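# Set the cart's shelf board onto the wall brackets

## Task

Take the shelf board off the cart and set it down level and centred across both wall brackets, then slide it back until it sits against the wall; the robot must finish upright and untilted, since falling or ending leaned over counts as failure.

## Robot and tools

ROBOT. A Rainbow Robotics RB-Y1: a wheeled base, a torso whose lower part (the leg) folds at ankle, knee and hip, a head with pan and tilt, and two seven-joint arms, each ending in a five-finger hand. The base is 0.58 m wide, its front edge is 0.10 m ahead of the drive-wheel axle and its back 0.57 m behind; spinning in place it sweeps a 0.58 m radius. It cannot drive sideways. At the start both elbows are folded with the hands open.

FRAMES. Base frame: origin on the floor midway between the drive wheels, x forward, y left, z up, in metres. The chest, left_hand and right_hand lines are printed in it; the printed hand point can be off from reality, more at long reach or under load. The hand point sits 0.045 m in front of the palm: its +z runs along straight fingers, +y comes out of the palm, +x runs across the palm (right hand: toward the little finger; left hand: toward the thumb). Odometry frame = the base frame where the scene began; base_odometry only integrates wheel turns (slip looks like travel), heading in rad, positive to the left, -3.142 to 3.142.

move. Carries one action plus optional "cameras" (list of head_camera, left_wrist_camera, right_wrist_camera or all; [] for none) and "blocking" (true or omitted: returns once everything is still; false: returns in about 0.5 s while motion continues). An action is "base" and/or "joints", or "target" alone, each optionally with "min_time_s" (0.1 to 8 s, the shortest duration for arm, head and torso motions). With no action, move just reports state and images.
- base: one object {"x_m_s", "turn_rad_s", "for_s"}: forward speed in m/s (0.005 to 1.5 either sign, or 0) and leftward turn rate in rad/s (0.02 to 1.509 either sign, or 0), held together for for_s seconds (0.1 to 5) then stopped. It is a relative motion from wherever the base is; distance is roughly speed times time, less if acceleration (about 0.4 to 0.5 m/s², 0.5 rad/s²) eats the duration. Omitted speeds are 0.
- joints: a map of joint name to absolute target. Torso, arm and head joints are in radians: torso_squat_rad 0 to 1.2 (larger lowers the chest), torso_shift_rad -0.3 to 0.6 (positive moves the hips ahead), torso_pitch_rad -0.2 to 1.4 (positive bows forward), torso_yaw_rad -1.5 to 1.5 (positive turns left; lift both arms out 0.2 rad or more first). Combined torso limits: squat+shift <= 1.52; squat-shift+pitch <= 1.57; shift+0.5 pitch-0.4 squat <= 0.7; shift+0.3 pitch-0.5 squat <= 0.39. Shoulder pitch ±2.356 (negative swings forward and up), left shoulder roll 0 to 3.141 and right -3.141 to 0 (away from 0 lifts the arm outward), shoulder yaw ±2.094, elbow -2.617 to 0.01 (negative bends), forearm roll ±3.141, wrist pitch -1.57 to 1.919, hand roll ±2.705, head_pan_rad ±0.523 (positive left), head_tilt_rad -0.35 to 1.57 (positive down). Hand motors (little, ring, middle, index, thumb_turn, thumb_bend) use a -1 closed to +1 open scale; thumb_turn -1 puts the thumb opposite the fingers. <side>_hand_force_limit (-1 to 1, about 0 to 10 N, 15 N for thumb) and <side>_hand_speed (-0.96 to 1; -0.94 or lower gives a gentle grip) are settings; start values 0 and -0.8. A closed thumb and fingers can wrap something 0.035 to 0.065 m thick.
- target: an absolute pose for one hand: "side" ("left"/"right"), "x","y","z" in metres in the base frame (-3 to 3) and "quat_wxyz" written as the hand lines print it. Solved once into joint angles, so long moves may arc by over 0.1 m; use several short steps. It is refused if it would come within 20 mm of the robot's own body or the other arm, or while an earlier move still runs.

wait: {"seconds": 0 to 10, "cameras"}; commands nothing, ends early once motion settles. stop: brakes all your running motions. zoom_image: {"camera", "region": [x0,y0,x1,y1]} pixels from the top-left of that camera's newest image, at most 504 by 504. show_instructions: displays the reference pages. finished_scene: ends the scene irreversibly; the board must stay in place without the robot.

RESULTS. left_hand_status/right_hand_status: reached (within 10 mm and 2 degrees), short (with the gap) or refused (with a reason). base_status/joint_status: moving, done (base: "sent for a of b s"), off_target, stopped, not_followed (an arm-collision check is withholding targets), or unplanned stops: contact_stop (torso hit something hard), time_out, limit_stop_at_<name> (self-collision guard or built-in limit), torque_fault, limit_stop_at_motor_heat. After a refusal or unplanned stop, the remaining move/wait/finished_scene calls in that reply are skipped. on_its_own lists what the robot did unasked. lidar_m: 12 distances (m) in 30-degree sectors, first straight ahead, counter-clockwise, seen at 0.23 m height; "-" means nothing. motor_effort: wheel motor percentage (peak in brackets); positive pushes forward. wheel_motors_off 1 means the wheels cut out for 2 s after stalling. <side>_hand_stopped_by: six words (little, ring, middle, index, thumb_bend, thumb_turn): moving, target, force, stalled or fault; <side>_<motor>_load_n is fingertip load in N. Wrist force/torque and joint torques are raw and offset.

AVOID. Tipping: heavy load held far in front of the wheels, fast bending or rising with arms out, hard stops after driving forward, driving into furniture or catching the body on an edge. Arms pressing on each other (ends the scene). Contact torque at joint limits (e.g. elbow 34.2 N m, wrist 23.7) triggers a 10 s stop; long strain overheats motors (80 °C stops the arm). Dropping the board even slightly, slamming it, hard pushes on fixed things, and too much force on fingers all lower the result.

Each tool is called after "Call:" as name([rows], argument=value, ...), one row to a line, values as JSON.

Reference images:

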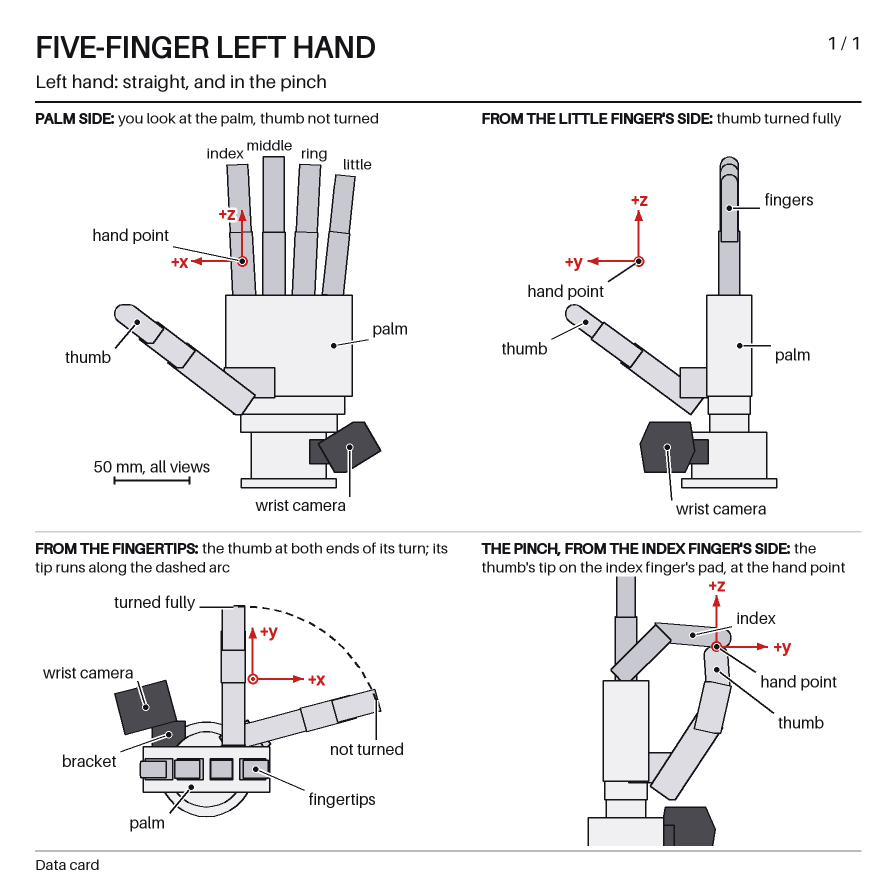

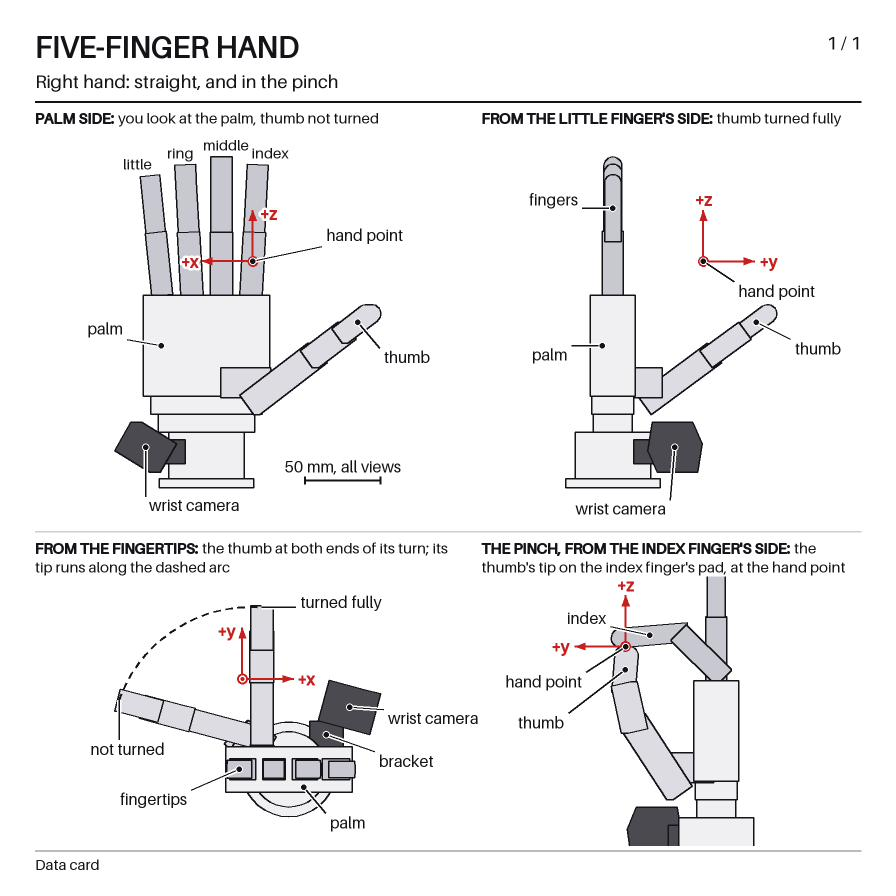

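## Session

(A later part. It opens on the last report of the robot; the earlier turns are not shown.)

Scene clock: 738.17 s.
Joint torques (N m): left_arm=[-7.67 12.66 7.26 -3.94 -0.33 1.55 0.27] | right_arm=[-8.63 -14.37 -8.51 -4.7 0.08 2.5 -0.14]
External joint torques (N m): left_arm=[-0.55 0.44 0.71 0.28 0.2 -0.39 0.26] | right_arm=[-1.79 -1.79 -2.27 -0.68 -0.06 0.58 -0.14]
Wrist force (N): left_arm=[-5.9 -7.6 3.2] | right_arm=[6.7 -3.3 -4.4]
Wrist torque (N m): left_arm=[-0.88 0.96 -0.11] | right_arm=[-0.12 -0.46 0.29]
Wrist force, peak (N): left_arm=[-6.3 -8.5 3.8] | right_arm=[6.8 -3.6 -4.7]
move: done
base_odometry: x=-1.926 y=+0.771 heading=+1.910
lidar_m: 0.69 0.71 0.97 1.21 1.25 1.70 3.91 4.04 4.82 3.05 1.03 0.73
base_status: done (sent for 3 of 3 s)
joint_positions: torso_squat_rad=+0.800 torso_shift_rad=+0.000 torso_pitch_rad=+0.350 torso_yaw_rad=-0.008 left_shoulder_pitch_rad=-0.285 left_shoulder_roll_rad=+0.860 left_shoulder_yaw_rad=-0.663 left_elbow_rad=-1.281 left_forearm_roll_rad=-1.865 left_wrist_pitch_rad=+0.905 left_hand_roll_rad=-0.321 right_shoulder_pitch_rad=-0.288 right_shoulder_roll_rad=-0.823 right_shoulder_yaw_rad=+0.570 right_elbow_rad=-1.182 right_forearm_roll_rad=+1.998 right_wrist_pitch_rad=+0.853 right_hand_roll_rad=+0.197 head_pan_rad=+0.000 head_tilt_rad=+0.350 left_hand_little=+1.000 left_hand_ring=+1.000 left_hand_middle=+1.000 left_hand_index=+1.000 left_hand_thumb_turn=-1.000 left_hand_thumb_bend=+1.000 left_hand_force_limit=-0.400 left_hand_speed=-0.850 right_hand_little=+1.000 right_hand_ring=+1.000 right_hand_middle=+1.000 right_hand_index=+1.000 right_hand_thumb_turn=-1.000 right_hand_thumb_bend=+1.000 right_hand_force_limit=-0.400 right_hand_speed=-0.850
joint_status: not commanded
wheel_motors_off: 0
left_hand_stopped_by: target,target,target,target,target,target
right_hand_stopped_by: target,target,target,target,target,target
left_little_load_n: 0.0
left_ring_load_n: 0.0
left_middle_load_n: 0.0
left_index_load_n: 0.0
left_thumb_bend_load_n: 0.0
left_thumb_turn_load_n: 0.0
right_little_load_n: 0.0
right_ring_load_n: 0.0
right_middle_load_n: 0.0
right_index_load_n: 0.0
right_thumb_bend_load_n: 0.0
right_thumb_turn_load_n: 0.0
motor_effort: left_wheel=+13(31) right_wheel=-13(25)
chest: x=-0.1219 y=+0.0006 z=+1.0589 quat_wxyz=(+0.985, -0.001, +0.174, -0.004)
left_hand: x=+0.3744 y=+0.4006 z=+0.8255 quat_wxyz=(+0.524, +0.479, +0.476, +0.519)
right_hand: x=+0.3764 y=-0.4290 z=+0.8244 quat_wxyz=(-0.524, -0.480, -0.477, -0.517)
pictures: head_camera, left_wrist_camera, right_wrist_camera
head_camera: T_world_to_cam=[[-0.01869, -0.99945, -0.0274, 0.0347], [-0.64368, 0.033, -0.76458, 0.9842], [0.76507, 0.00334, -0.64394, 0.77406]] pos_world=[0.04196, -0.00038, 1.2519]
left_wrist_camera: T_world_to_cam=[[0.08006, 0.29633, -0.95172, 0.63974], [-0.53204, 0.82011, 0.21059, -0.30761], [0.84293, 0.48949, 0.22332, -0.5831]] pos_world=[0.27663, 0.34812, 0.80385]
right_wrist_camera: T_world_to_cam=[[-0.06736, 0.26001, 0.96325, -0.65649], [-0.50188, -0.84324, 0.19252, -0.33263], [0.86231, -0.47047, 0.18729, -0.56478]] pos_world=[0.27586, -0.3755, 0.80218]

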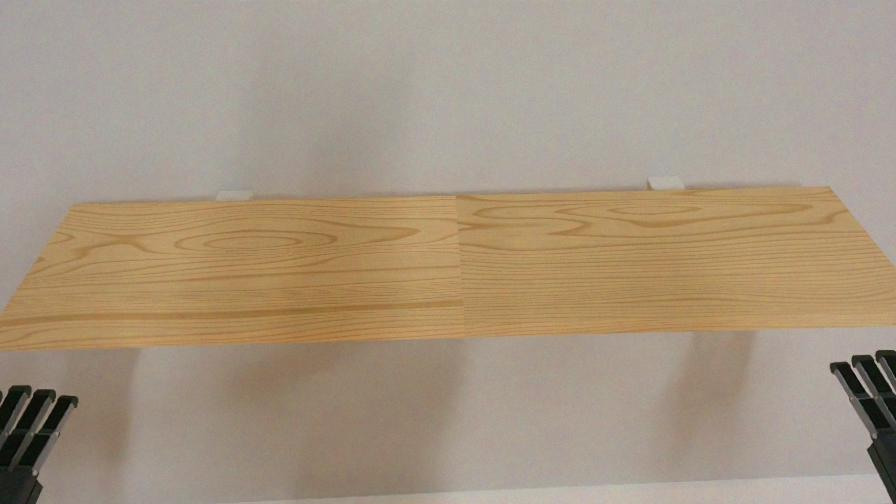

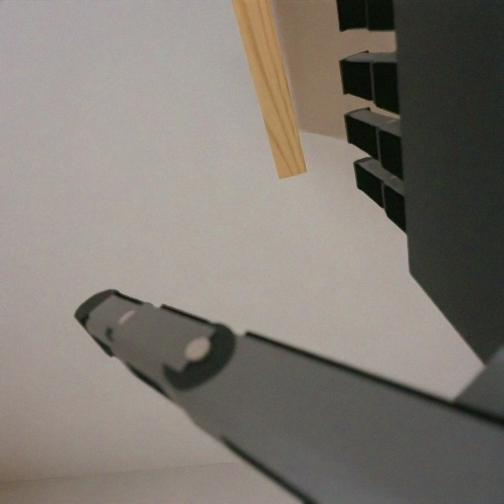

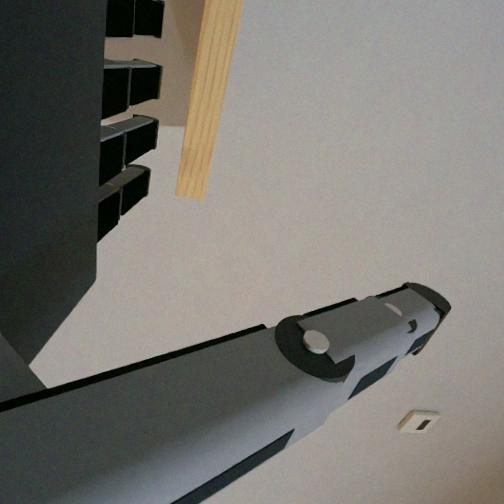

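Call:
move(base={"x_m_s": -0.06, "for_s": 1.2}, joints={"left_hand_speed": 0, "right_hand_speed": 0, "left_hand_little": -1, "left_hand_ring": -1, "left_hand_middle": -1, "left_hand_index": -1, "right_hand_little": -1, "right_hand_ring": -1, "right_hand_middle": -1, "right_hand_index": -1})

Call:
move(base={"turn_rad_s": 0.03, "for_s": 0.9}, joints={"torso_squat_rad": 0.755}, cameras=["all"])

Scene clock: 765.17 s.
Joint torques (N m): left_arm=[-7.28 12.71 7.19 -4.2 -0.44 1.58 0.23] | right_arm=[-8.34 -13.97 -8.69 -4.77 0.09 2.49 -0.21]
External joint torques (N m): left_arm=[-0.18 0.49 0.66 0.01 0.09 -0.35 0.22] | right_arm=[-1.52 -1.39 -2.48 -0.76 -0.05 0.6 -0.2]
Wrist force (N): left_arm=[-6.2 -8.0 3.3] | right_arm=[6.5 -3.2 -4.4]
Wrist torque (N m): left_arm=[-0.99 0.98 -0.12] | right_arm=[-0.14 -0.42 0.30]
Wrist force, peak (N): left_arm=[-6.3 -8.2 3.6] | right_arm=[6.9 -3.6 -4.5]
move: done
base_odometry: x=-1.902 y=+0.703 heading=+1.912
lidar_m: 0.76 0.78 1.09 1.21 1.25 1.70 3.83 3.97 4.82 3.31 1.12 0.81
base_status: done (sent for 1.2 of 1.2 s)
joint_positions: torso_squat_rad=+0.800 torso_shift_rad=+0.000 torso_pitch_rad=+0.350 torso_yaw_rad=-0.008 left_shoulder_pitch_rad=-0.285 left_shoulder_roll_rad=+0.860 left_shoulder_yaw_rad=-0.663 left_elbow_rad=-1.281 left_forearm_roll_rad=-1.865 left_wrist_pitch_rad=+0.905 left_hand_roll_rad=-0.321 right_shoulder_pitch_rad=-0.288 right_shoulder_roll_rad=-0.823 right_shoulder_yaw_rad=+0.570 right_elbow_rad=-1.182 right_forearm_roll_rad=+1.998 right_wrist_pitch_rad=+0.853 right_hand_roll_rad=+0.197 head_pan_rad=+0.000 head_tilt_rad=+0.350 left_hand_little=-1.000 left_hand_ring=-1.000 left_hand_middle=-1.000 left_hand_index=-1.000 left_hand_thumb_turn=-1.000 left_hand_thumb_bend=+1.000 left_hand_force_limit=-0.400 left_hand_speed=+0.000 right_hand_little=-1.000 right_hand_ring=-1.000 right_hand_middle=-1.000 right_hand_index=-1.000 right_hand_thumb_turn=-1.000 right_hand_thumb_bend=+1.000 right_hand_force_limit=-0.400 right_hand_speed=+0.000
joint_status: all done
wheel_motors_off: 0
left_hand_stopped_by: target,target,target,target,target,target
right_hand_stopped_by: target,target,target,target,target,target
left_little_load_n: 0.0
left_ring_load_n: 0.0
left_middle_load_n: 0.0
left_index_load_n: 0.0
left_thumb_bend_load_n: 0.0
left_thumb_turn_load_n: 0.0
right_little_load_n: 0.0
right_ring_load_n: 0.0
right_middle_load_n: 0.0
right_index_load_n: 0.0
right_thumb_bend_load_n: 0.0
right_thumb_turn_load_n: 0.0
motor_effort: left_wheel=+13(32) right_wheel=-12(31)
chest: x=-0.1219 y=+0.0006 z=+1.0589 quat_wxyz=(+0.985, -0.001, +0.174, -0.004)
left_hand: x=+0.3744 y=+0.4005 z=+0.8256 quat_wxyz=(+0.524, +0.479, +0.476, +0.519)
right_hand: x=+0.3764 y=-0.4290 z=+0.8245 quat_wxyz=(-0.524, -0.480, -0.477, -0.517)
pictures: none

Scene clock: 766.50 s.
Joint torques (N m): left_arm=[-7.13 12.57 6.82 -4.13 -0.38 1.61 0.3] | right_arm=[-8.41 -13.54 -8.27 -4.56 0.05 2.46 -0.1]
External joint torques (N m): left_arm=[-0.03 0.35 0.28 0.08 0.15 -0.31 0.29] | right_arm=[-1.59 -0.96 -2.06 -0.55 -0.08 0.57 -0.09]
Wrist force (N): left_arm=[-5.9 -7.6 3.1] | right_arm=[6.4 -3.3 -4.6]
Wrist torque (N m): left_arm=[-0.91 0.93 -0.13] | right_arm=[-0.13 -0.40 0.26]
Wrist force, peak (N): left_arm=[-6.3 -8.3 3.2] | right_arm=[6.9 -3.6 -4.5]
move: done
base_odometry: x=-1.902 y=+0.703 heading=+1.937
lidar_m: 0.77 0.80 1.09 1.21 1.26 1.74 3.83 4.00 4.78 3.03 1.10 0.79
base_status: done (sent for 0.9 of 0.9 s)
joint_positions: torso_squat_rad=+0.755 torso_shift_rad=+0.000 torso_pitch_rad=+0.350 torso_yaw_rad=-0.008 left_shoulder_pitch_rad=-0.285 left_shoulder_roll_rad=+0.860 left_shoulder_yaw_rad=-0.663 left_elbow_rad=-1.281 left_forearm_roll_rad=-1.865 left_wrist_pitch_rad=+0.905 left_hand_roll_rad=-0.321 right_shoulder_pitch_rad=-0.288 right_shoulder_roll_rad=-0.823 right_shoulder_yaw_rad=+0.570 right_elbow_rad=-1.182 right_forearm_roll_rad=+1.998 right_wrist_pitch_rad=+0.854 right_hand_roll_rad=+0.197 head_pan_rad=+0.000 head_tilt_rad=+0.350 left_hand_little=-1.000 left_hand_ring=-1.000 left_hand_middle=-1.000 left_hand_index=-1.000 left_hand_thumb_turn=-1.000 left_hand_thumb_bend=+1.000 left_hand_force_limit=-0.400 left_hand_speed=+0.000 right_hand_little=-1.000 right_hand_ring=-1.000 right_hand_middle=-1.000 right_hand_index=-1.000 right_hand_thumb_turn=-1.000 right_hand_thumb_bend=+1.000 right_hand_force_limit=-0.400 right_hand_speed=+0.000
joint_status: all done
wheel_motors_off: 0
left_hand_stopped_by: target,target,target,target,target,target
right_hand_stopped_by: target,target,target,target,target,target
left_little_load_n: 0.0
left_ring_load_n: 0.0
left_middle_load_n: 0.0
left_index_load_n: 0.0
left_thumb_bend_load_n: 0.0
left_thumb_turn_load_n: 0.0
right_little_load_n: 0.0
right_ring_load_n: 0.0
right_middle_load_n: 0.0
right_index_load_n: -0.5
right_thumb_bend_load_n: 0.0
right_thumb_turn_load_n: 0.0
motor_effort: left_wheel=-12(27) right_wheel=+12(24)
chest: x=-0.1218 y=+0.0006 z=+1.0809 quat_wxyz=(+0.985, -0.001, +0.174, -0.004)
left_hand: x=+0.3744 y=+0.4006 z=+0.8476 quat_wxyz=(+0.524, +0.479, +0.476, +0.519)
right_hand: x=+0.3765 y=-0.4291 z=+0.8465 quat_wxyz=(-0.524, -0.480, -0.477, -0.517)
pictures: head_camera, left_wrist_camera, right_wrist_camera
head_camera: T_world_to_cam=[[-0.01877, -0.99945, -0.02733, 0.03523], [-0.64379, 0.033, -0.7645, 1.00106], [0.76498, 0.00324, -0.64405, 0.78835]] pos_world=[0.04206, -0.00038, 1.274]
left_wrist_camera: T_world_to_cam=[[0.08002, 0.2964, -0.95171, 0.66064], [-0.53205, 0.82009, 0.21068, -0.31225], [0.84293, 0.48949, 0.22332, -0.58809]] pos_world=[0.27673, 0.34812, 0.82585]
right_wrist_camera: T_world_to_cam=[[-0.06736, 0.26001, 0.96325, -0.67786], [-0.50192, -0.84322, 0.19251, -0.33682], [0.86229, -0.47051, 0.18731, -0.56905]] pos_world=[0.27596, -0.3755, 0.82438]

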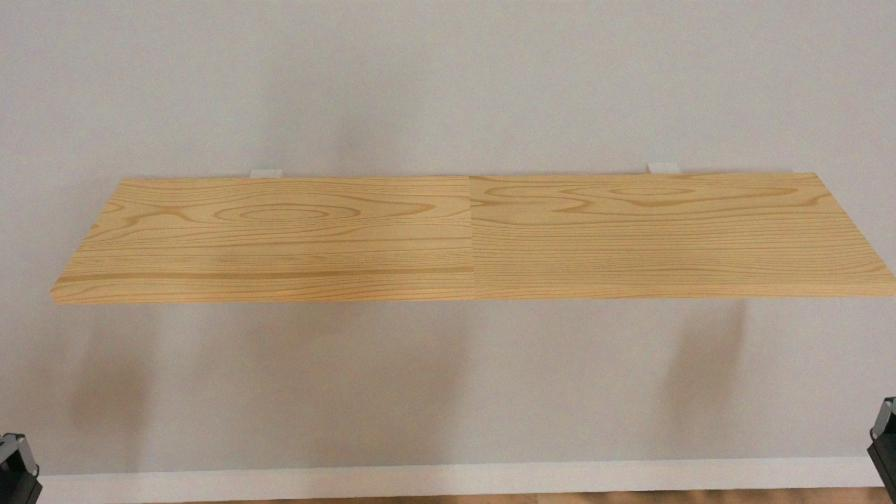

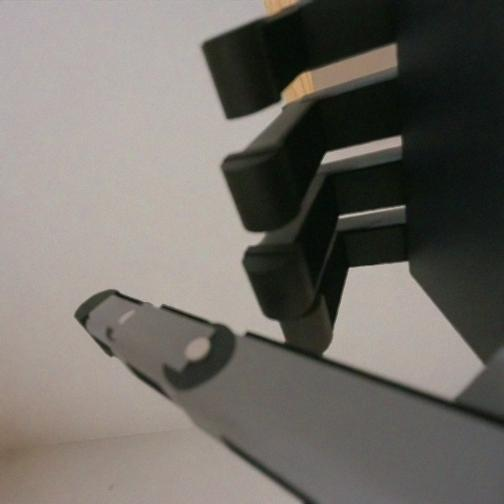

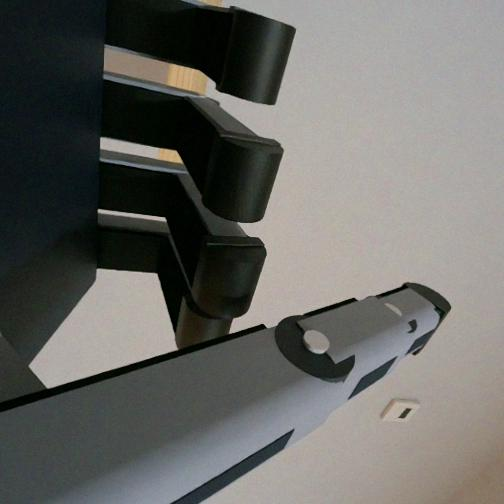

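Call:
move(base={"x_m_s": 0.06, "for_s": 2.2}, joints={"head_tilt_rad": 0.45}, cameras=["all"])

Scene clock: 782.50 s.
Joint torques (N m): left_arm=[-7.2 12.49 6.78 -3.92 -0.55 1.53 0.33] | right_arm=[-8.17 -13.53 -8.41 -4.64 0.08 2.34 -0.16]
External joint torques (N m): left_arm=[-0.11 0.28 0.24 0.29 -0.03 -0.39 0.32] | right_arm=[-1.35 -0.95 -2.19 -0.64 -0.06 0.45 -0.16]
Wrist force (N): left_arm=[-5.7 -7.8 3.5] | right_arm=[6.5 -3.3 -4.6]
Wrist torque (N m): left_arm=[-0.97 0.93 -0.11] | right_arm=[-0.15 -0.43 0.26]
Wrist force, peak (N): left_arm=[-6.3 -8.3 3.2] | right_arm=[7.0 -3.4 -4.5]
move: done
base_odometry: x=-1.949 y=+0.827 heading=+1.937
lidar_m: 0.63 0.66 0.91 1.21 1.27 1.74 3.96 4.14 4.79 2.52 0.92 0.66
base_status: done (sent for 2.2 of 2.2 s)
joint_positions: torso_squat_rad=+0.755 torso_shift_rad=+0.000 torso_pitch_rad=+0.350 torso_yaw_rad=-0.008 left_shoulder_pitch_rad=-0.285 left_shoulder_roll_rad=+0.860 left_shoulder_yaw_rad=-0.663 left_elbow_rad=-1.281 left_forearm_roll_rad=-1.865 left_wrist_pitch_rad=+0.905 left_hand_roll_rad=-0.321 right_shoulder_pitch_rad=-0.288 right_shoulder_roll_rad=-0.823 right_shoulder_yaw_rad=+0.570 right_elbow_rad=-1.182 right_forearm_roll_rad=+1.998 right_wrist_pitch_rad=+0.854 right_hand_roll_rad=+0.197 head_pan_rad=+0.000 head_tilt_rad=+0.450 left_hand_little=-1.000 left_hand_ring=-1.000 left_hand_middle=-1.000 left_hand_index=-1.000 left_hand_thumb_turn=-1.000 left_hand_thumb_bend=+1.000 left_hand_force_limit=-0.400 left_hand_speed=+0.000 right_hand_little=-1.000 right_hand_ring=-1.000 right_hand_middle=-1.000 right_hand_index=-1.000 right_hand_thumb_turn=-1.000 right_hand_thumb_bend=+1.000 right_hand_force_limit=-0.400 right_hand_speed=+0.000
joint_status: all done
wheel_motors_off: 0
left_hand_stopped_by: target,target,target,target,target,target
right_hand_stopped_by: target,target,target,target,target,target
left_little_load_n: 0.5
left_ring_load_n: 0.0
left_middle_load_n: 0.0
left_index_load_n: 0.0
left_thumb_bend_load_n: 0.0
left_thumb_turn_load_n: -0.5
right_little_load_n: 0.0
right_ring_load_n: 0.0
right_middle_load_n: 0.0
right_index_load_n: 0.0
right_thumb_bend_load_n: 0.0
right_thumb_turn_load_n: 0.0
motor_effort: left_wheel=+5(18) right_wheel=-2(42)
chest: x=-0.1218 y=+0.0006 z=+1.0809 quat_wxyz=(+0.985, -0.001, +0.174, -0.004)
left_hand: x=+0.3745 y=+0.4006 z=+0.8476 quat_wxyz=(+0.524, +0.479, +0.476, +0.519)
right_hand: x=+0.3765 y=-0.4291 z=+0.8465 quat_wxyz=(-0.524, -0.480, -0.477, -0.517)
pictures: head_camera, left_wrist_camera, right_wrist_camera
head_camera: T_world_to_cam=[[-0.02177, -0.99942, -0.02609, 0.03361], [-0.71684, 0.0338, -0.69642, 0.91284], [0.69689, 0.00354, -0.71717, 0.87831]] pos_world=[0.04301, -0.00038, 1.26649]
left_wrist_camera: T_world_to_cam=[[0.08003, 0.29638, -0.95171, 0.66074], [-0.53204, 0.8201, 0.21065, -0.31225], [0.84293, 0.48949, 0.22332, -0.58812]] pos_world=[0.27673, 0.34812, 0.82595]
right_wrist_camera: T_world_to_cam=[[-0.06736, 0.26001, 0.96325, -0.67787], [-0.50188, -0.84324, 0.19252, -0.33685], [0.86231, -0.47047, 0.18729, -0.56903]] pos_world=[0.27596, -0.3755, 0.82438]

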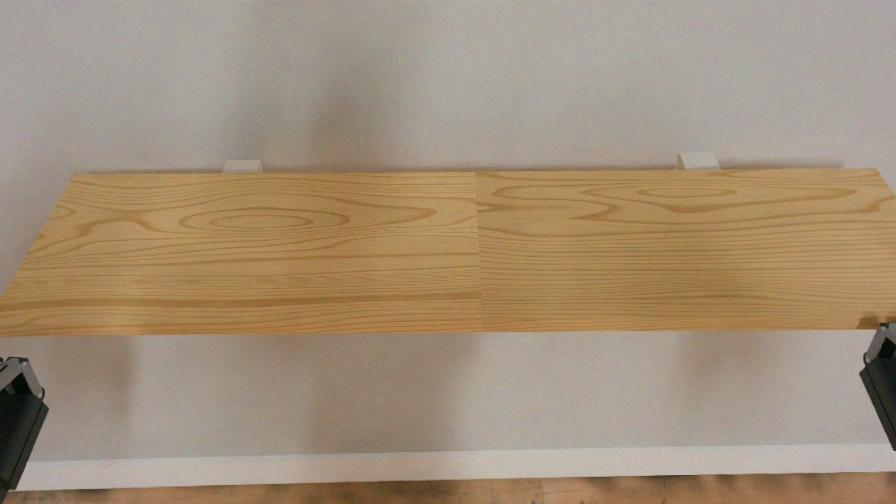

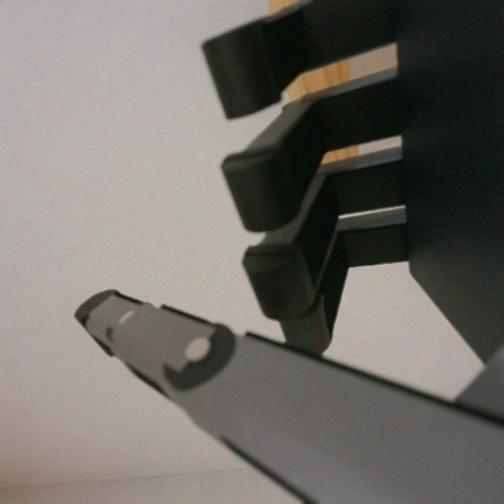

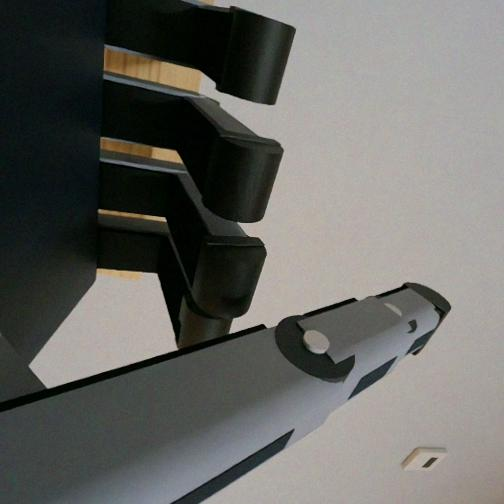

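Call:
move(base={"x_m_s": 0.02, "for_s": 1.2}, cameras=["all"])

Scene clock: 793.83 s.
Joint torques (N m): left_arm=[-6.92 12.71 7.07 -4.09 -0.28 1.61 0.47] | right_arm=[-8.82 -13.52 -8.19 -4.93 0.21 1.87 -0.11]
External joint torques (N m): left_arm=[0.18 0.49 0.54 0.12 0.24 -0.31 0.46] | right_arm=[-2 -0.94 -1.97 -0.92 0.07 -0.02 -0.1]
Wrist force (N): left_arm=[-6.3 -7.8 3.3] | right_arm=[6.7 -2.8 -5.6]
Wrist torque (N m): left_arm=[-0.95 0.99 -0.17] | right_arm=[-0.09 -0.38 0.28]
Wrist force, peak (N): left_arm=[-6.3 -8.1 3.4] | right_arm=[7.1 -2.4 -9.0]
move: done
base_odometry: x=-1.958 y=+0.849 heading=+1.938
lidar_m: 0.61 0.64 0.88 1.20 1.26 1.75 3.99 4.15 4.79 2.41 0.88 0.63
base_status: done (sent for 1.2 of 1.2 s)
joint_positions: torso_squat_rad=+0.755 torso_shift_rad=+0.000 torso_pitch_rad=+0.350 torso_yaw_rad=-0.008 left_shoulder_pitch_rad=-0.285 left_shoulder_roll_rad=+0.860 left_shoulder_yaw_rad=-0.663 left_elbow_rad=-1.281 left_forearm_roll_rad=-1.865 left_wrist_pitch_rad=+0.905 left_hand_roll_rad=-0.321 right_shoulder_pitch_rad=-0.288 right_shoulder_roll_rad=-0.823 right_shoulder_yaw_rad=+0.570 right_elbow_rad=-1.182 right_forearm_roll_rad=+1.998 right_wrist_pitch_rad=+0.854 right_hand_roll_rad=+0.197 head_pan_rad=+0.000 head_tilt_rad=+0.450 left_hand_little=-1.000 left_hand_ring=-1.000 left_hand_middle=-1.000 left_hand_index=-1.000 left_hand_thumb_turn=-1.000 left_hand_thumb_bend=+1.000 left_hand_force_limit=-0.400 left_hand_speed=+0.000 right_hand_little=-1.000 right_hand_ring=-1.000 right_hand_middle=-1.000 right_hand_index=-1.000 right_hand_thumb_turn=-1.000 right_hand_thumb_bend=+1.000 right_hand_force_limit=-0.400 right_hand_speed=+0.000
joint_status: not commanded
wheel_motors_off: 0
left_hand_stopped_by: target,target,target,target,target,target
right_hand_stopped_by: target,target,target,target,target,target
left_little_load_n: 0.0
left_ring_load_n: 0.0
left_middle_load_n: 0.0
left_index_load_n: 0.0
left_thumb_bend_load_n: 0.0
left_thumb_turn_load_n: 0.0
right_little_load_n: -0.5
right_ring_load_n: 0.0
right_middle_load_n: 0.0
right_index_load_n: 0.0
right_thumb_bend_load_n: -0.5
right_thumb_turn_load_n: -0.5
motor_effort: left_wheel=+7(24) right_wheel=-4(9)
chest: x=-0.1219 y=+0.0006 z=+1.0810 quat_wxyz=(+0.985, -0.001, +0.174, -0.004)
left_hand: x=+0.3745 y=+0.4005 z=+0.8477 quat_wxyz=(+0.524, +0.479, +0.476, +0.519)
right_hand: x=+0.3764 y=-0.4291 z=+0.8466 quat_wxyz=(-0.524, -0.480, -0.477, -0.517)
pictures: head_camera, left_wrist_camera, right_wrist_camera
head_camera: T_world_to_cam=[[-0.02177, -0.99942, -0.02609, 0.03361], [-0.71674, 0.0338, -0.69652, 0.9129], [0.697, 0.00354, -0.71707, 0.87825]] pos_world=[0.04291, -0.00038, 1.26649]
left_wrist_camera: T_world_to_cam=[[0.08016, 0.29634, -0.95171, 0.66075], [-0.53205, 0.82011, 0.21055, -0.31209], [0.84291, 0.48948, 0.22341, -0.58814]] pos_world=[0.27673, 0.34802, 0.82595]
right_wrist_camera: T_world_to_cam=[[-0.06749, 0.26013, 0.96321, -0.67772], [-0.50207, -0.84313, 0.19251, -0.33684], [0.86219, -0.47061, 0.18751, -0.56927]] pos_world=[0.27596, -0.3756, 0.82438]

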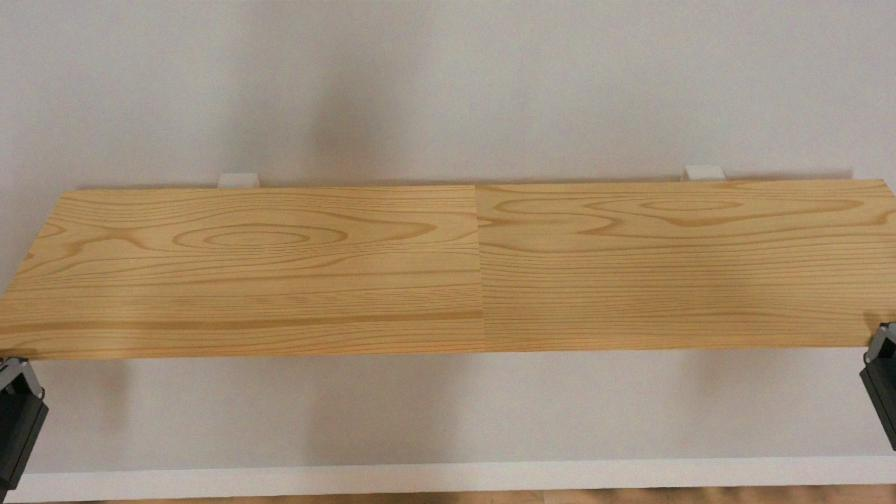

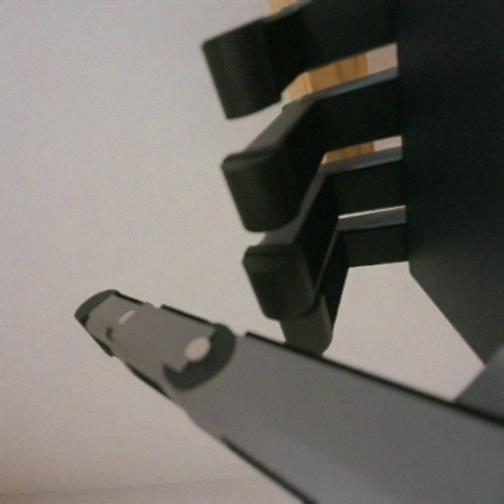

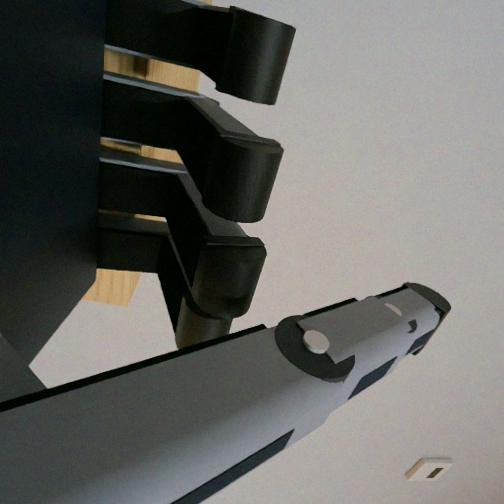

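Call:
move(base={"x_m_s": 0.015, "for_s": 0.8}, cameras=["head_camera"])

Scene clock: 811.03 s.
Joint torques (N m): left_arm=[-6.68 12.58 7.38 -3.91 -0.47 1.55 0.28] | right_arm=[-8.75 -13.59 -8.13 -5 0.34 1.76 -0.07]
External joint torques (N m): left_arm=[0.42 0.36 0.84 0.3 0.05 -0.37 0.27] | right_arm=[-1.93 -1.01 -1.91 -1 0.21 -0.13 -0.06]
Wrist force (N): left_arm=[-6.0 -7.8 3.1] | right_arm=[6.2 -2.1 -7.5]
Wrist torque (N m): left_arm=[-0.97 0.97 -0.14] | right_arm=[-0.05 -0.29 0.31]
Wrist force, peak (N): left_arm=[-6.5 -7.9 3.3] | right_arm=[6.8 -3.2 -9.3]
move: done
base_odometry: x=-1.962 y=+0.860 heading=+1.939
lidar_m: 0.60 0.62 0.86 1.21 1.26 1.74 4.00 4.17 4.78 2.37 0.86 0.62
base_status: done (sent for 0.8 of 0.8 s)
joint_positions: torso_squat_rad=+0.755 torso_shift_rad=+0.000 torso_pitch_rad=+0.350 torso_yaw_rad=-0.008 left_shoulder_pitch_rad=-0.285 left_shoulder_roll_rad=+0.860 left_shoulder_yaw_rad=-0.663 left_elbow_rad=-1.281 left_forearm_roll_rad=-1.864 left_wrist_pitch_rad=+0.905 left_hand_roll_rad=-0.321 right_shoulder_pitch_rad=-0.288 right_shoulder_roll_rad=-0.823 right_shoulder_yaw_rad=+0.570 right_elbow_rad=-1.182 right_forearm_roll_rad=+1.998 right_wrist_pitch_rad=+0.854 right_hand_roll_rad=+0.197 head_pan_rad=+0.000 head_tilt_rad=+0.450 left_hand_little=-1.000 left_hand_ring=-1.000 left_hand_middle=-1.000 left_hand_index=-1.000 left_hand_thumb_turn=-1.000 left_hand_thumb_bend=+1.000 left_hand_force_limit=-0.400 left_hand_speed=+0.000 right_hand_little=-1.000 right_hand_ring=-1.000 right_hand_middle=-1.000 right_hand_index=-1.000 right_hand_thumb_turn=-1.000 right_hand_thumb_bend=+1.000 right_hand_force_limit=-0.400 right_hand_speed=+0.000
joint_status: not commanded
wheel_motors_off: 0
left_hand_stopped_by: target,target,target,target,target,target
right_hand_stopped_by: target,target,target,target,target,target
left_little_load_n: 0.0
left_ring_load_n: 0.0
left_middle_load_n: 0.0
left_index_load_n: 0.0
left_thumb_bend_load_n: 0.0
left_thumb_turn_load_n: 0.0
right_little_load_n: -1.0
right_ring_load_n: 0.0
right_middle_load_n: 0.0
right_index_load_n: 0.0
right_thumb_bend_load_n: -0.5
right_thumb_turn_load_n: -0.5
motor_effort: left_wheel=+6(23) right_wheel=-4(8)
chest: x=-0.1219 y=+0.0006 z=+1.0810 quat_wxyz=(+0.985, -0.001, +0.174, -0.004)
left_hand: x=+0.3744 y=+0.4005 z=+0.8477 quat_wxyz=(+0.524, +0.479, +0.476, +0.519)
right_hand: x=+0.3764 y=-0.4292 z=+0.8466 quat_wxyz=(-0.524, -0.480, -0.477, -0.517)
head_camera: T_world_to_cam=[[-0.02184, -0.99942, -0.02602, 0.03352], [-0.71674, 0.0338, -0.69652, 0.91283], [0.697, 0.00344, -0.71707, 0.87832]] pos_world=[0.04281, -0.00038, 1.26649]

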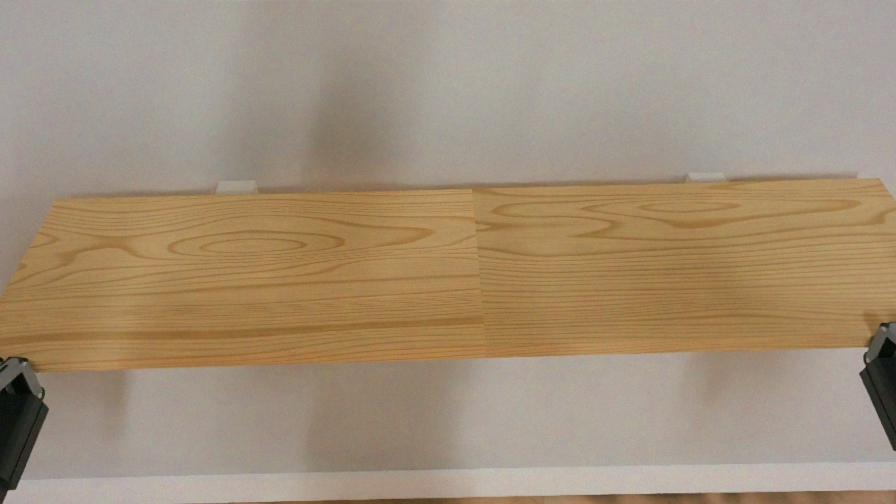

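Call:
move(target={"side": "left", "x": 0.3844, "y": 0.4005, "z": 0.8477, "quat_wxyz": [0.524, 0.479, 0.476, 0.519]}, min_time_s=1, cameras=["head_camera", "left_wrist_camera"])

Scene clock: 817.30 s.
Joint torques (N m): left_arm=[-10.31 8.91 4.44 -2.98 -0.64 0.68 0.44] | right_arm=[-8.83 -13.45 -8.17 -4.71 0.4 1.77 0]
External joint torques (N m): left_arm=[-2.71 -3.4 -2.13 1.19 -0.13 -1.25 0.43] | right_arm=[-2.01 -0.87 -1.95 -0.7 0.26 -0.12 0]
Wrist force (N): left_arm=[-4.1 -4.4 -2.5] | right_arm=[7.2 -2.4 -6.5]
Wrist torque (N m): left_arm=[-0.74 0.79 -0.11] | right_arm=[0.00 -0.39 0.33]
Wrist force, peak (N): left_arm=[-6.3 -8.0 3.2] | right_arm=[7.6 -2.9 -6.8]
move: done
base_odometry: x=-1.962 y=+0.860 heading=+1.939
lidar_m: 0.59 0.63 0.86 1.21 1.26 1.74 4.00 4.17 4.79 2.36 0.86 0.62
base_status: not commanded
joint_positions: torso_squat_rad=+0.755 torso_shift_rad=+0.000 torso_pitch_rad=+0.350 torso_yaw_rad=-0.008 left_shoulder_pitch_rad=-0.313 left_shoulder_roll_rad=+0.853 left_shoulder_yaw_rad=-0.664 left_elbow_rad=-1.252 left_forearm_roll_rad=-1.865 left_wrist_pitch_rad=+0.891 left_hand_roll_rad=-0.313 right_shoulder_pitch_rad=-0.288 right_shoulder_roll_rad=-0.823 right_shoulder_yaw_rad=+0.570 right_elbow_rad=-1.182 right_forearm_roll_rad=+1.998 right_wrist_pitch_rad=+0.854 right_hand_roll_rad=+0.197 head_pan_rad=+0.000 head_tilt_rad=+0.450 left_hand_little=-1.000 left_hand_ring=-1.000 left_hand_middle=-1.000 left_hand_index=-1.000 left_hand_thumb_turn=-1.000 left_hand_thumb_bend=+1.000 left_hand_force_limit=-0.400 left_hand_speed=+0.000 right_hand_little=-1.000 right_hand_ring=-1.000 right_hand_middle=-1.000 right_hand_index=-1.000 right_hand_thumb_turn=-1.000 right_hand_thumb_bend=+1.000 right_hand_force_limit=-0.400 right_hand_speed=+0.000
joint_status: all done
wheel_motors_off: 0
left_hand_stopped_by: target,target,target,target,target,target
right_hand_stopped_by: target,target,target,target,target,target
left_little_load_n: -0.5
left_ring_load_n: -1.0
left_middle_load_n: -1.0
left_index_load_n: 0.0
left_thumb_bend_load_n: 0.0
left_thumb_turn_load_n: 0.0
right_little_load_n: -0.5
right_ring_load_n: 0.0
right_middle_load_n: 0.0
right_index_load_n: 0.0
right_thumb_bend_load_n: -0.5
right_thumb_turn_load_n: 0.0
motor_effort: left_wheel=+8(8) right_wheel=-5(5)
chest: x=-0.1219 y=+0.0006 z=+1.0810 quat_wxyz=(+0.985, -0.001, +0.174, -0.004)
left_hand: x=+0.3838 y=+0.4009 z=+0.8480 quat_wxyz=(+0.524, +0.479, +0.476, +0.519)
left_hand_status: reached (checked arc that bows 1 mm and turns the hand up to 0 deg, planned for 1.0 s): 1 mm and 0.1 deg off.
right_hand: x=+0.3764 y=-0.4291 z=+0.8466 quat_wxyz=(-0.524, -0.480, -0.477, -0.517)
head_camera: T_world_to_cam=[[-0.02177, -0.99942, -0.0261, 0.0336], [-0.71674, 0.0338, -0.69652, 0.91282], [0.697, 0.00354, -0.71707, 0.87832]] pos_world=[0.04281, -0.00038, 1.26649]
left_wrist_camera: T_world_to_cam=[[0.07905, 0.29803, -0.95128, 0.65954], [-0.53277, 0.81918, 0.21237, -0.30845], [0.84256, 0.49002, 0.22354, -0.59651]] pos_world=[0.28612, 0.34842, 0.82626]

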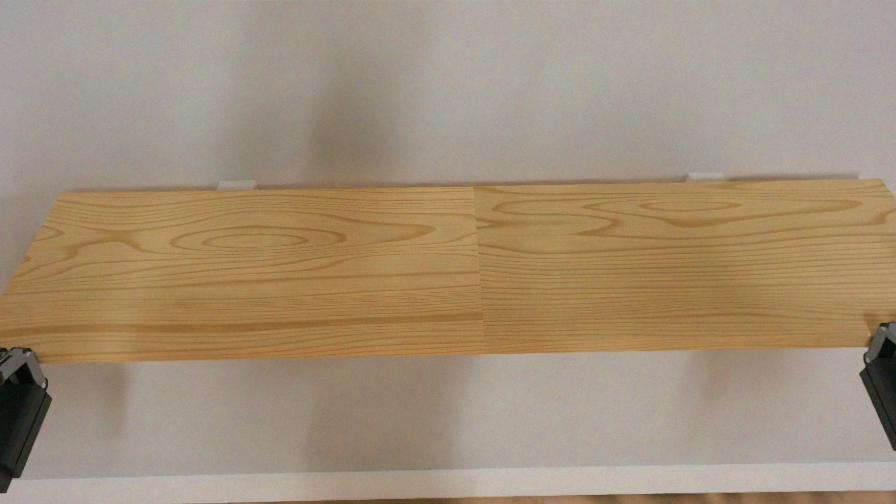

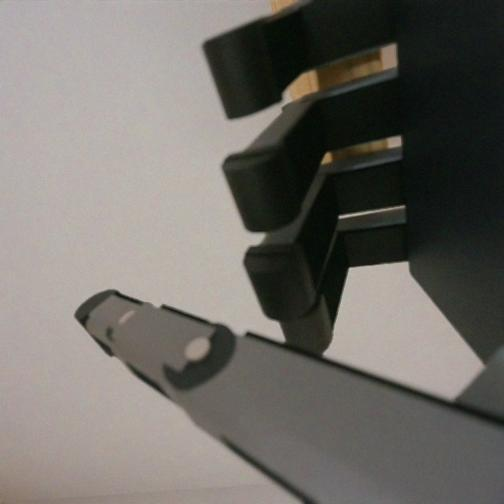

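Call:
move(base={"x_m_s": 0.012, "for_s": 0.6}, cameras=["head_camera"])

Scene clock: 821.53 s.
Joint torques (N m): left_arm=[-9.49 9.54 4.35 -3.37 -0.53 1.5 0.49] | right_arm=[-8.65 -13.73 -8.18 -4.92 0.37 1.88 -0.05]
External joint torques (N m): left_arm=[-1.88 -2.77 -2.23 0.8 -0.03 -0.43 0.48] | right_arm=[-1.82 -1.15 -1.96 -0.92 0.24 -0.02 -0.04]
Wrist force (N): left_arm=[-5.9 -7.4 3.2] | right_arm=[6.3 -2.4 -6.4]
Wrist torque (N m): left_arm=[-0.93 0.95 -0.05] | right_arm=[-0.06 -0.34 0.30]
Wrist force, peak (N): left_arm=[-6.2 -7.9 3.2] | right_arm=[6.3 -2.0 -9.9]
move: done
base_odometry: x=-1.965 y=+0.867 heading=+1.939
lidar_m: 0.58 0.61 0.85 1.21 1.27 1.74 4.01 4.18 4.79 2.33 0.85 0.62
base_status: done (sent for 0.6 of 0.6 s)
joint_positions: torso_squat_rad=+0.755 torso_shift_rad=+0.000 torso_pitch_rad=+0.350 torso_yaw_rad=-0.008 left_shoulder_pitch_rad=-0.314 left_shoulder_roll_rad=+0.852 left_shoulder_yaw_rad=-0.664 left_elbow_rad=-1.252 left_forearm_roll_rad=-1.865 left_wrist_pitch_rad=+0.891 left_hand_roll_rad=-0.313 right_shoulder_pitch_rad=-0.288 right_shoulder_roll_rad=-0.823 right_shoulder_yaw_rad=+0.570 right_elbow_rad=-1.182 right_forearm_roll_rad=+1.998 right_wrist_pitch_rad=+0.854 right_hand_roll_rad=+0.197 head_pan_rad=+0.000 head_tilt_rad=+0.450 left_hand_little=-1.000 left_hand_ring=-1.000 left_hand_middle=-1.000 left_hand_index=-1.000 left_hand_thumb_turn=-1.000 left_hand_thumb_bend=+1.000 left_hand_force_limit=-0.400 left_hand_speed=+0.000 right_hand_little=-1.000 right_hand_ring=-1.000 right_hand_middle=-1.000 right_hand_index=-1.000 right_hand_thumb_turn=-1.000 right_hand_thumb_bend=+1.000 right_hand_force_limit=-0.400 right_hand_speed=+0.000
joint_status: not commanded
wheel_motors_off: 0
left_hand_stopped_by: target,target,target,target,target,target
right_hand_stopped_by: target,target,target,target,target,target
left_little_load_n: 0.0
left_ring_load_n: 0.0
left_middle_load_n: -0.5
left_index_load_n: 0.0
left_thumb_bend_load_n: 0.0
left_thumb_turn_load_n: 0.0
right_little_load_n: -1.0
right_ring_load_n: -0.5
right_middle_load_n: 0.0
right_index_load_n: 0.0
right_thumb_bend_load_n: 0.0
right_thumb_turn_load_n: 0.0
motor_effort: left_wheel=+7(25) right_wheel=-4(10)
chest: x=-0.1219 y=+0.0006 z=+1.0810 quat_wxyz=(+0.985, -0.001, +0.174, -0.004)
left_hand: x=+0.3840 y=+0.4008 z=+0.8481 quat_wxyz=(+0.524, +0.479, +0.476, +0.519)
right_hand: x=+0.3764 y=-0.4291 z=+0.8466 quat_wxyz=(-0.524, -0.480, -0.477, -0.517)
head_camera: T_world_to_cam=[[-0.02177, -0.99942, -0.0261, 0.0336], [-0.71674, 0.0338, -0.69652, 0.91282], [0.697, 0.00354, -0.71707, 0.87832]] pos_world=[0.04281, -0.00038, 1.26649]

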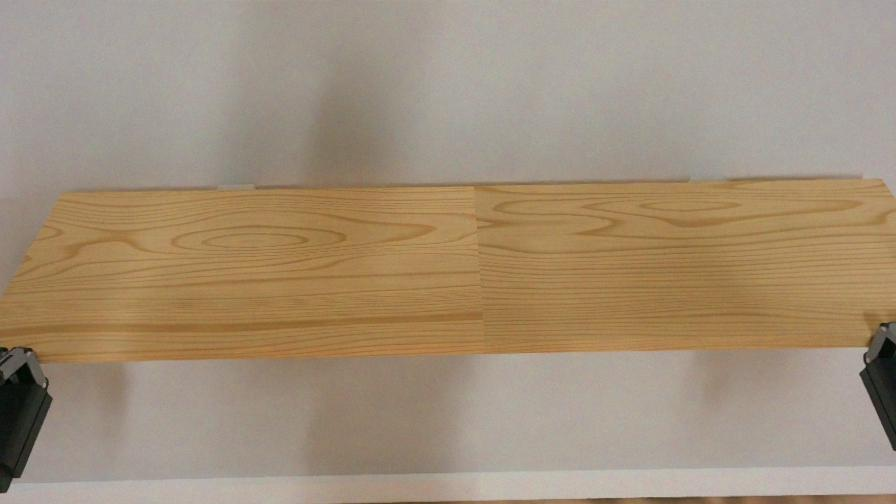

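Call:
move(base={"x_m_s": 0.01, "for_s": 0.4}, cameras=["head_camera"])

Call:
zoom_image(camera="head_camera", region=[180, 140, 500, 240])

Call:
zoom_image(camera="head_camera", region=[576, 130, 896, 230])

Scene clock: 825.37 s.
Joint torques (N m): left_arm=[-9.05 9.39 4.91 -3.46 -0.56 1.44 0.34] | right_arm=[-8.68 -13.45 -8.22 -4.78 0.38 1.78 -0.03]
External joint torques (N m): left_arm=[-1.45 -2.92 -1.67 0.71 -0.05 -0.49 0.33] | right_arm=[-1.85 -0.86 -2 -0.78 0.24 -0.11 -0.02]
Wrist force (N): left_arm=[-6.2 -7.4 3.0] | right_arm=[6.3 -2.2 -6.6]
Wrist torque (N m): left_arm=[-0.91 0.99 -0.09] | right_arm=[-0.05 -0.34 0.30]
Wrist force, peak (N): left_arm=[-6.1 -8.0 3.0] | right_arm=[6.6 -1.8 -9.9]
move: done
base_odometry: x=-1.966 y=+0.870 heading=+1.940
lidar_m: 0.58 0.61 0.84 1.21 1.26 1.74 4.01 4.18 4.78 2.32 0.84 0.61
base_status: done (sent for 0.4 of 0.4 s)
joint_positions: torso_squat_rad=+0.755 torso_shift_rad=+0.000 torso_pitch_rad=+0.350 torso_yaw_rad=-0.008 left_shoulder_pitch_rad=-0.314 left_shoulder_roll_rad=+0.852 left_shoulder_yaw_rad=-0.664 left_elbow_rad=-1.252 left_forearm_roll_rad=-1.865 left_wrist_pitch_rad=+0.891 left_hand_roll_rad=-0.313 right_shoulder_pitch_rad=-0.288 right_shoulder_roll_rad=-0.823 right_shoulder_yaw_rad=+0.570 right_elbow_rad=-1.182 right_forearm_roll_rad=+1.998 right_wrist_pitch_rad=+0.854 right_hand_roll_rad=+0.197 head_pan_rad=+0.000 head_tilt_rad=+0.450 left_hand_little=-1.000 left_hand_ring=-1.000 left_hand_middle=-1.000 left_hand_index=-1.000 left_hand_thumb_turn=-1.000 left_hand_thumb_bend=+1.000 left_hand_force_limit=-0.400 left_hand_speed=+0.000 right_hand_little=-1.000 right_hand_ring=-1.000 right_hand_middle=-1.000 right_hand_index=-1.000 right_hand_thumb_turn=-1.000 right_hand_thumb_bend=+1.000 right_hand_force_limit=-0.400 right_hand_speed=+0.000
joint_status: not commanded
wheel_motors_off: 0
left_hand_stopped_by: target,target,target,target,target,target
right_hand_stopped_by: target,target,target,target,target,target
left_little_load_n: 0.0
left_ring_load_n: 0.0
left_middle_load_n: 0.0
left_index_load_n: 0.0
left_thumb_bend_load_n: 0.0
left_thumb_turn_load_n: 0.0
right_little_load_n: -1.0
right_ring_load_n: 0.0
right_middle_load_n: 0.0
right_index_load_n: 0.0
right_thumb_bend_load_n: 0.0
right_thumb_turn_load_n: 0.0
motor_effort: left_wheel=+5(20) right_wheel=-3(7)
chest: x=-0.1219 y=+0.0006 z=+1.0810 quat_wxyz=(+0.985, -0.001, +0.174, -0.004)
left_hand: x=+0.3840 y=+0.4008 z=+0.8481 quat_wxyz=(+0.524, +0.479, +0.476, +0.519)
right_hand: x=+0.3764 y=-0.4291 z=+0.8466 quat_wxyz=(-0.524, -0.480, -0.477, -0.517)
head_camera: T_world_to_cam=[[-0.02177, -0.99942, -0.0261, 0.0336], [-0.71674, 0.0338, -0.69652, 0.91282], [0.697, 0.00354, -0.71707, 0.87832]] pos_world=[0.04281, -0.00038, 1.26649]

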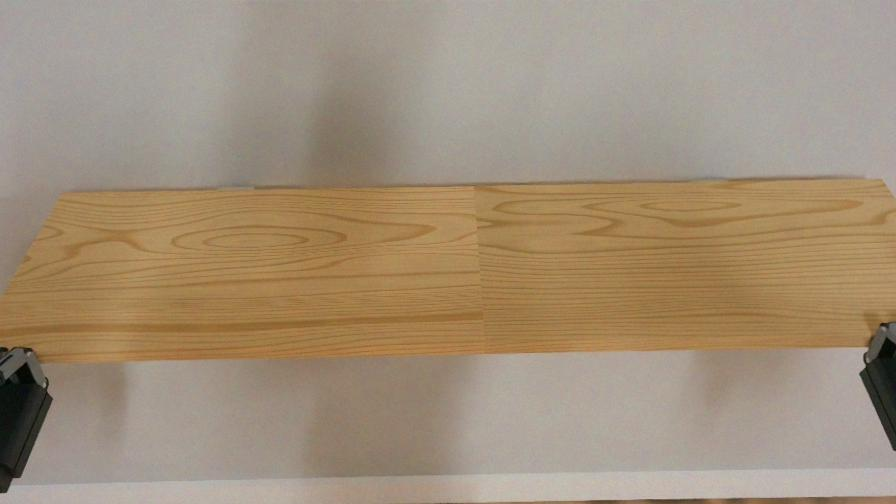

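Scaled by 1.575.

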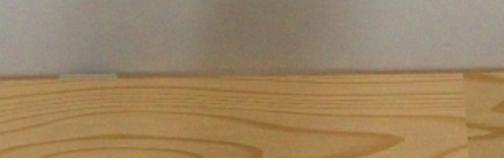

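Scaled by 1.575.

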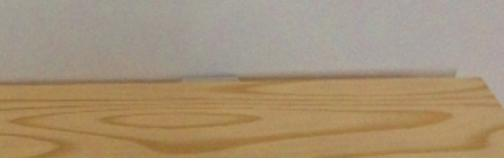

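Call:
move(base={"x_m_s": 0.01, "for_s": 0.3}, cameras=["head_camera"])

Call:
zoom_image(camera="head_camera", region=[180, 140, 500, 240])

Call:
zoom_image(camera="head_camera", region=[576, 130, 896, 230])

Scene clock: 828.50 s.
Joint torques (N m): left_arm=[-8.98 9.94 4.52 -3.25 -0.42 1.44 0.39] | right_arm=[-8.72 -13.73 -8.45 -4.76 0.34 1.85 -0.01]
External joint torques (N m): left_arm=[-1.37 -2.36 -2.06 0.92 0.09 -0.49 0.38] | right_arm=[-1.89 -1.15 -2.24 -0.76 0.2 -0.04 0]
Wrist force (N): left_arm=[-5.9 -7.7 2.9] | right_arm=[6.2 -2.2 -7.0]
Wrist torque (N m): left_arm=[-0.93 0.95 -0.06] | right_arm=[-0.03 -0.35 0.30]
Wrist force, peak (N): left_arm=[-6.2 -7.9 3.2] | right_arm=[6.9 -1.9 -9.9]
move: done
base_odometry: x=-1.967 y=+0.873 heading=+1.940
lidar_m: 0.58 0.61 0.84 1.21 1.26 1.74 4.01 4.19 4.78 2.30 0.84 0.61
base_status: done (sent for 0.3 of 0.3 s)
joint_positions: torso_squat_rad=+0.755 torso_shift_rad=+0.000 torso_pitch_rad=+0.350 torso_yaw_rad=-0.008 left_shoulder_pitch_rad=-0.314 left_shoulder_roll_rad=+0.852 left_shoulder_yaw_rad=-0.664 left_elbow_rad=-1.252 left_forearm_roll_rad=-1.865 left_wrist_pitch_rad=+0.891 left_hand_roll_rad=-0.313 right_shoulder_pitch_rad=-0.288 right_shoulder_roll_rad=-0.823 right_shoulder_yaw_rad=+0.570 right_elbow_rad=-1.182 right_forearm_roll_rad=+1.998 right_wrist_pitch_rad=+0.854 right_hand_roll_rad=+0.197 head_pan_rad=+0.000 head_tilt_rad=+0.450 left_hand_little=-1.000 left_hand_ring=-1.000 left_hand_middle=-1.000 left_hand_index=-1.000 left_hand_thumb_turn=-1.000 left_hand_thumb_bend=+1.000 left_hand_force_limit=-0.400 left_hand_speed=+0.000 right_hand_little=-1.000 right_hand_ring=-1.000 right_hand_middle=-1.000 right_hand_index=-1.000 right_hand_thumb_turn=-1.000 right_hand_thumb_bend=+1.000 right_hand_force_limit=-0.400 right_hand_speed=+0.000
joint_status: not commanded
wheel_motors_off: 0
left_hand_stopped_by: target,target,target,target,target,target
right_hand_stopped_by: target,target,target,target,target,target
left_little_load_n: 0.0
left_ring_load_n: -0.5
left_middle_load_n: 0.0
left_index_load_n: 0.0
left_thumb_bend_load_n: 0.0
left_thumb_turn_load_n: 0.0
right_little_load_n: -1.0
right_ring_load_n: 0.0
right_middle_load_n: 0.0
right_index_load_n: 0.0
right_thumb_bend_load_n: 0.0
right_thumb_turn_load_n: 0.0
motor_effort: left_wheel=+3(19) right_wheel=-2(5)
chest: x=-0.1219 y=+0.0006 z=+1.0810 quat_wxyz=(+0.985, -0.001, +0.174, -0.004)
left_hand: x=+0.3840 y=+0.4007 z=+0.8481 quat_wxyz=(+0.524, +0.479, +0.476, +0.519)
right_hand: x=+0.3764 y=-0.4291 z=+0.8466 quat_wxyz=(-0.524, -0.480, -0.477, -0.517)
head_camera: T_world_to_cam=[[-0.02177, -0.99942, -0.0261, 0.0336], [-0.71674, 0.0338, -0.69652, 0.91282], [0.697, 0.00354, -0.71707, 0.87832]] pos_world=[0.04281, -0.00038, 1.26649]

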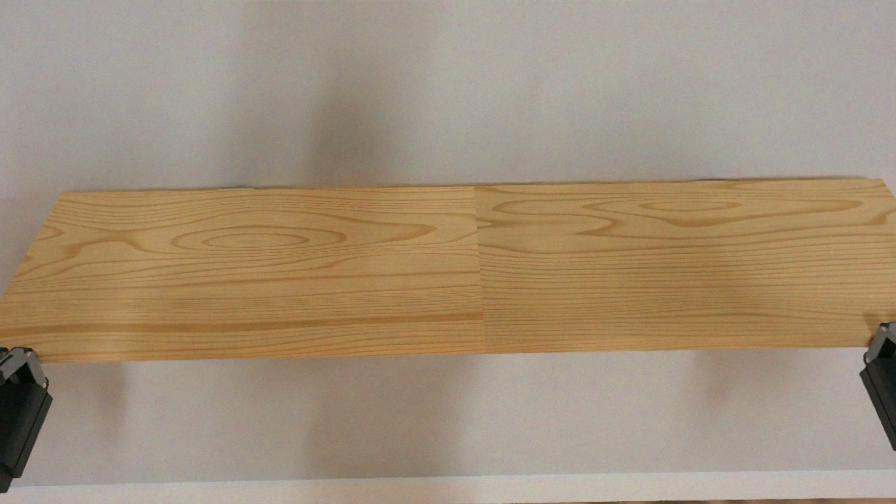

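Scaled by 1.575.

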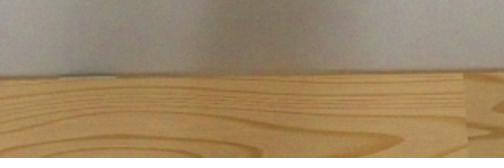

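Scaled by 1.575.

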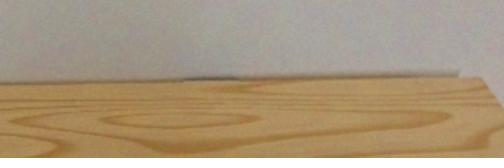

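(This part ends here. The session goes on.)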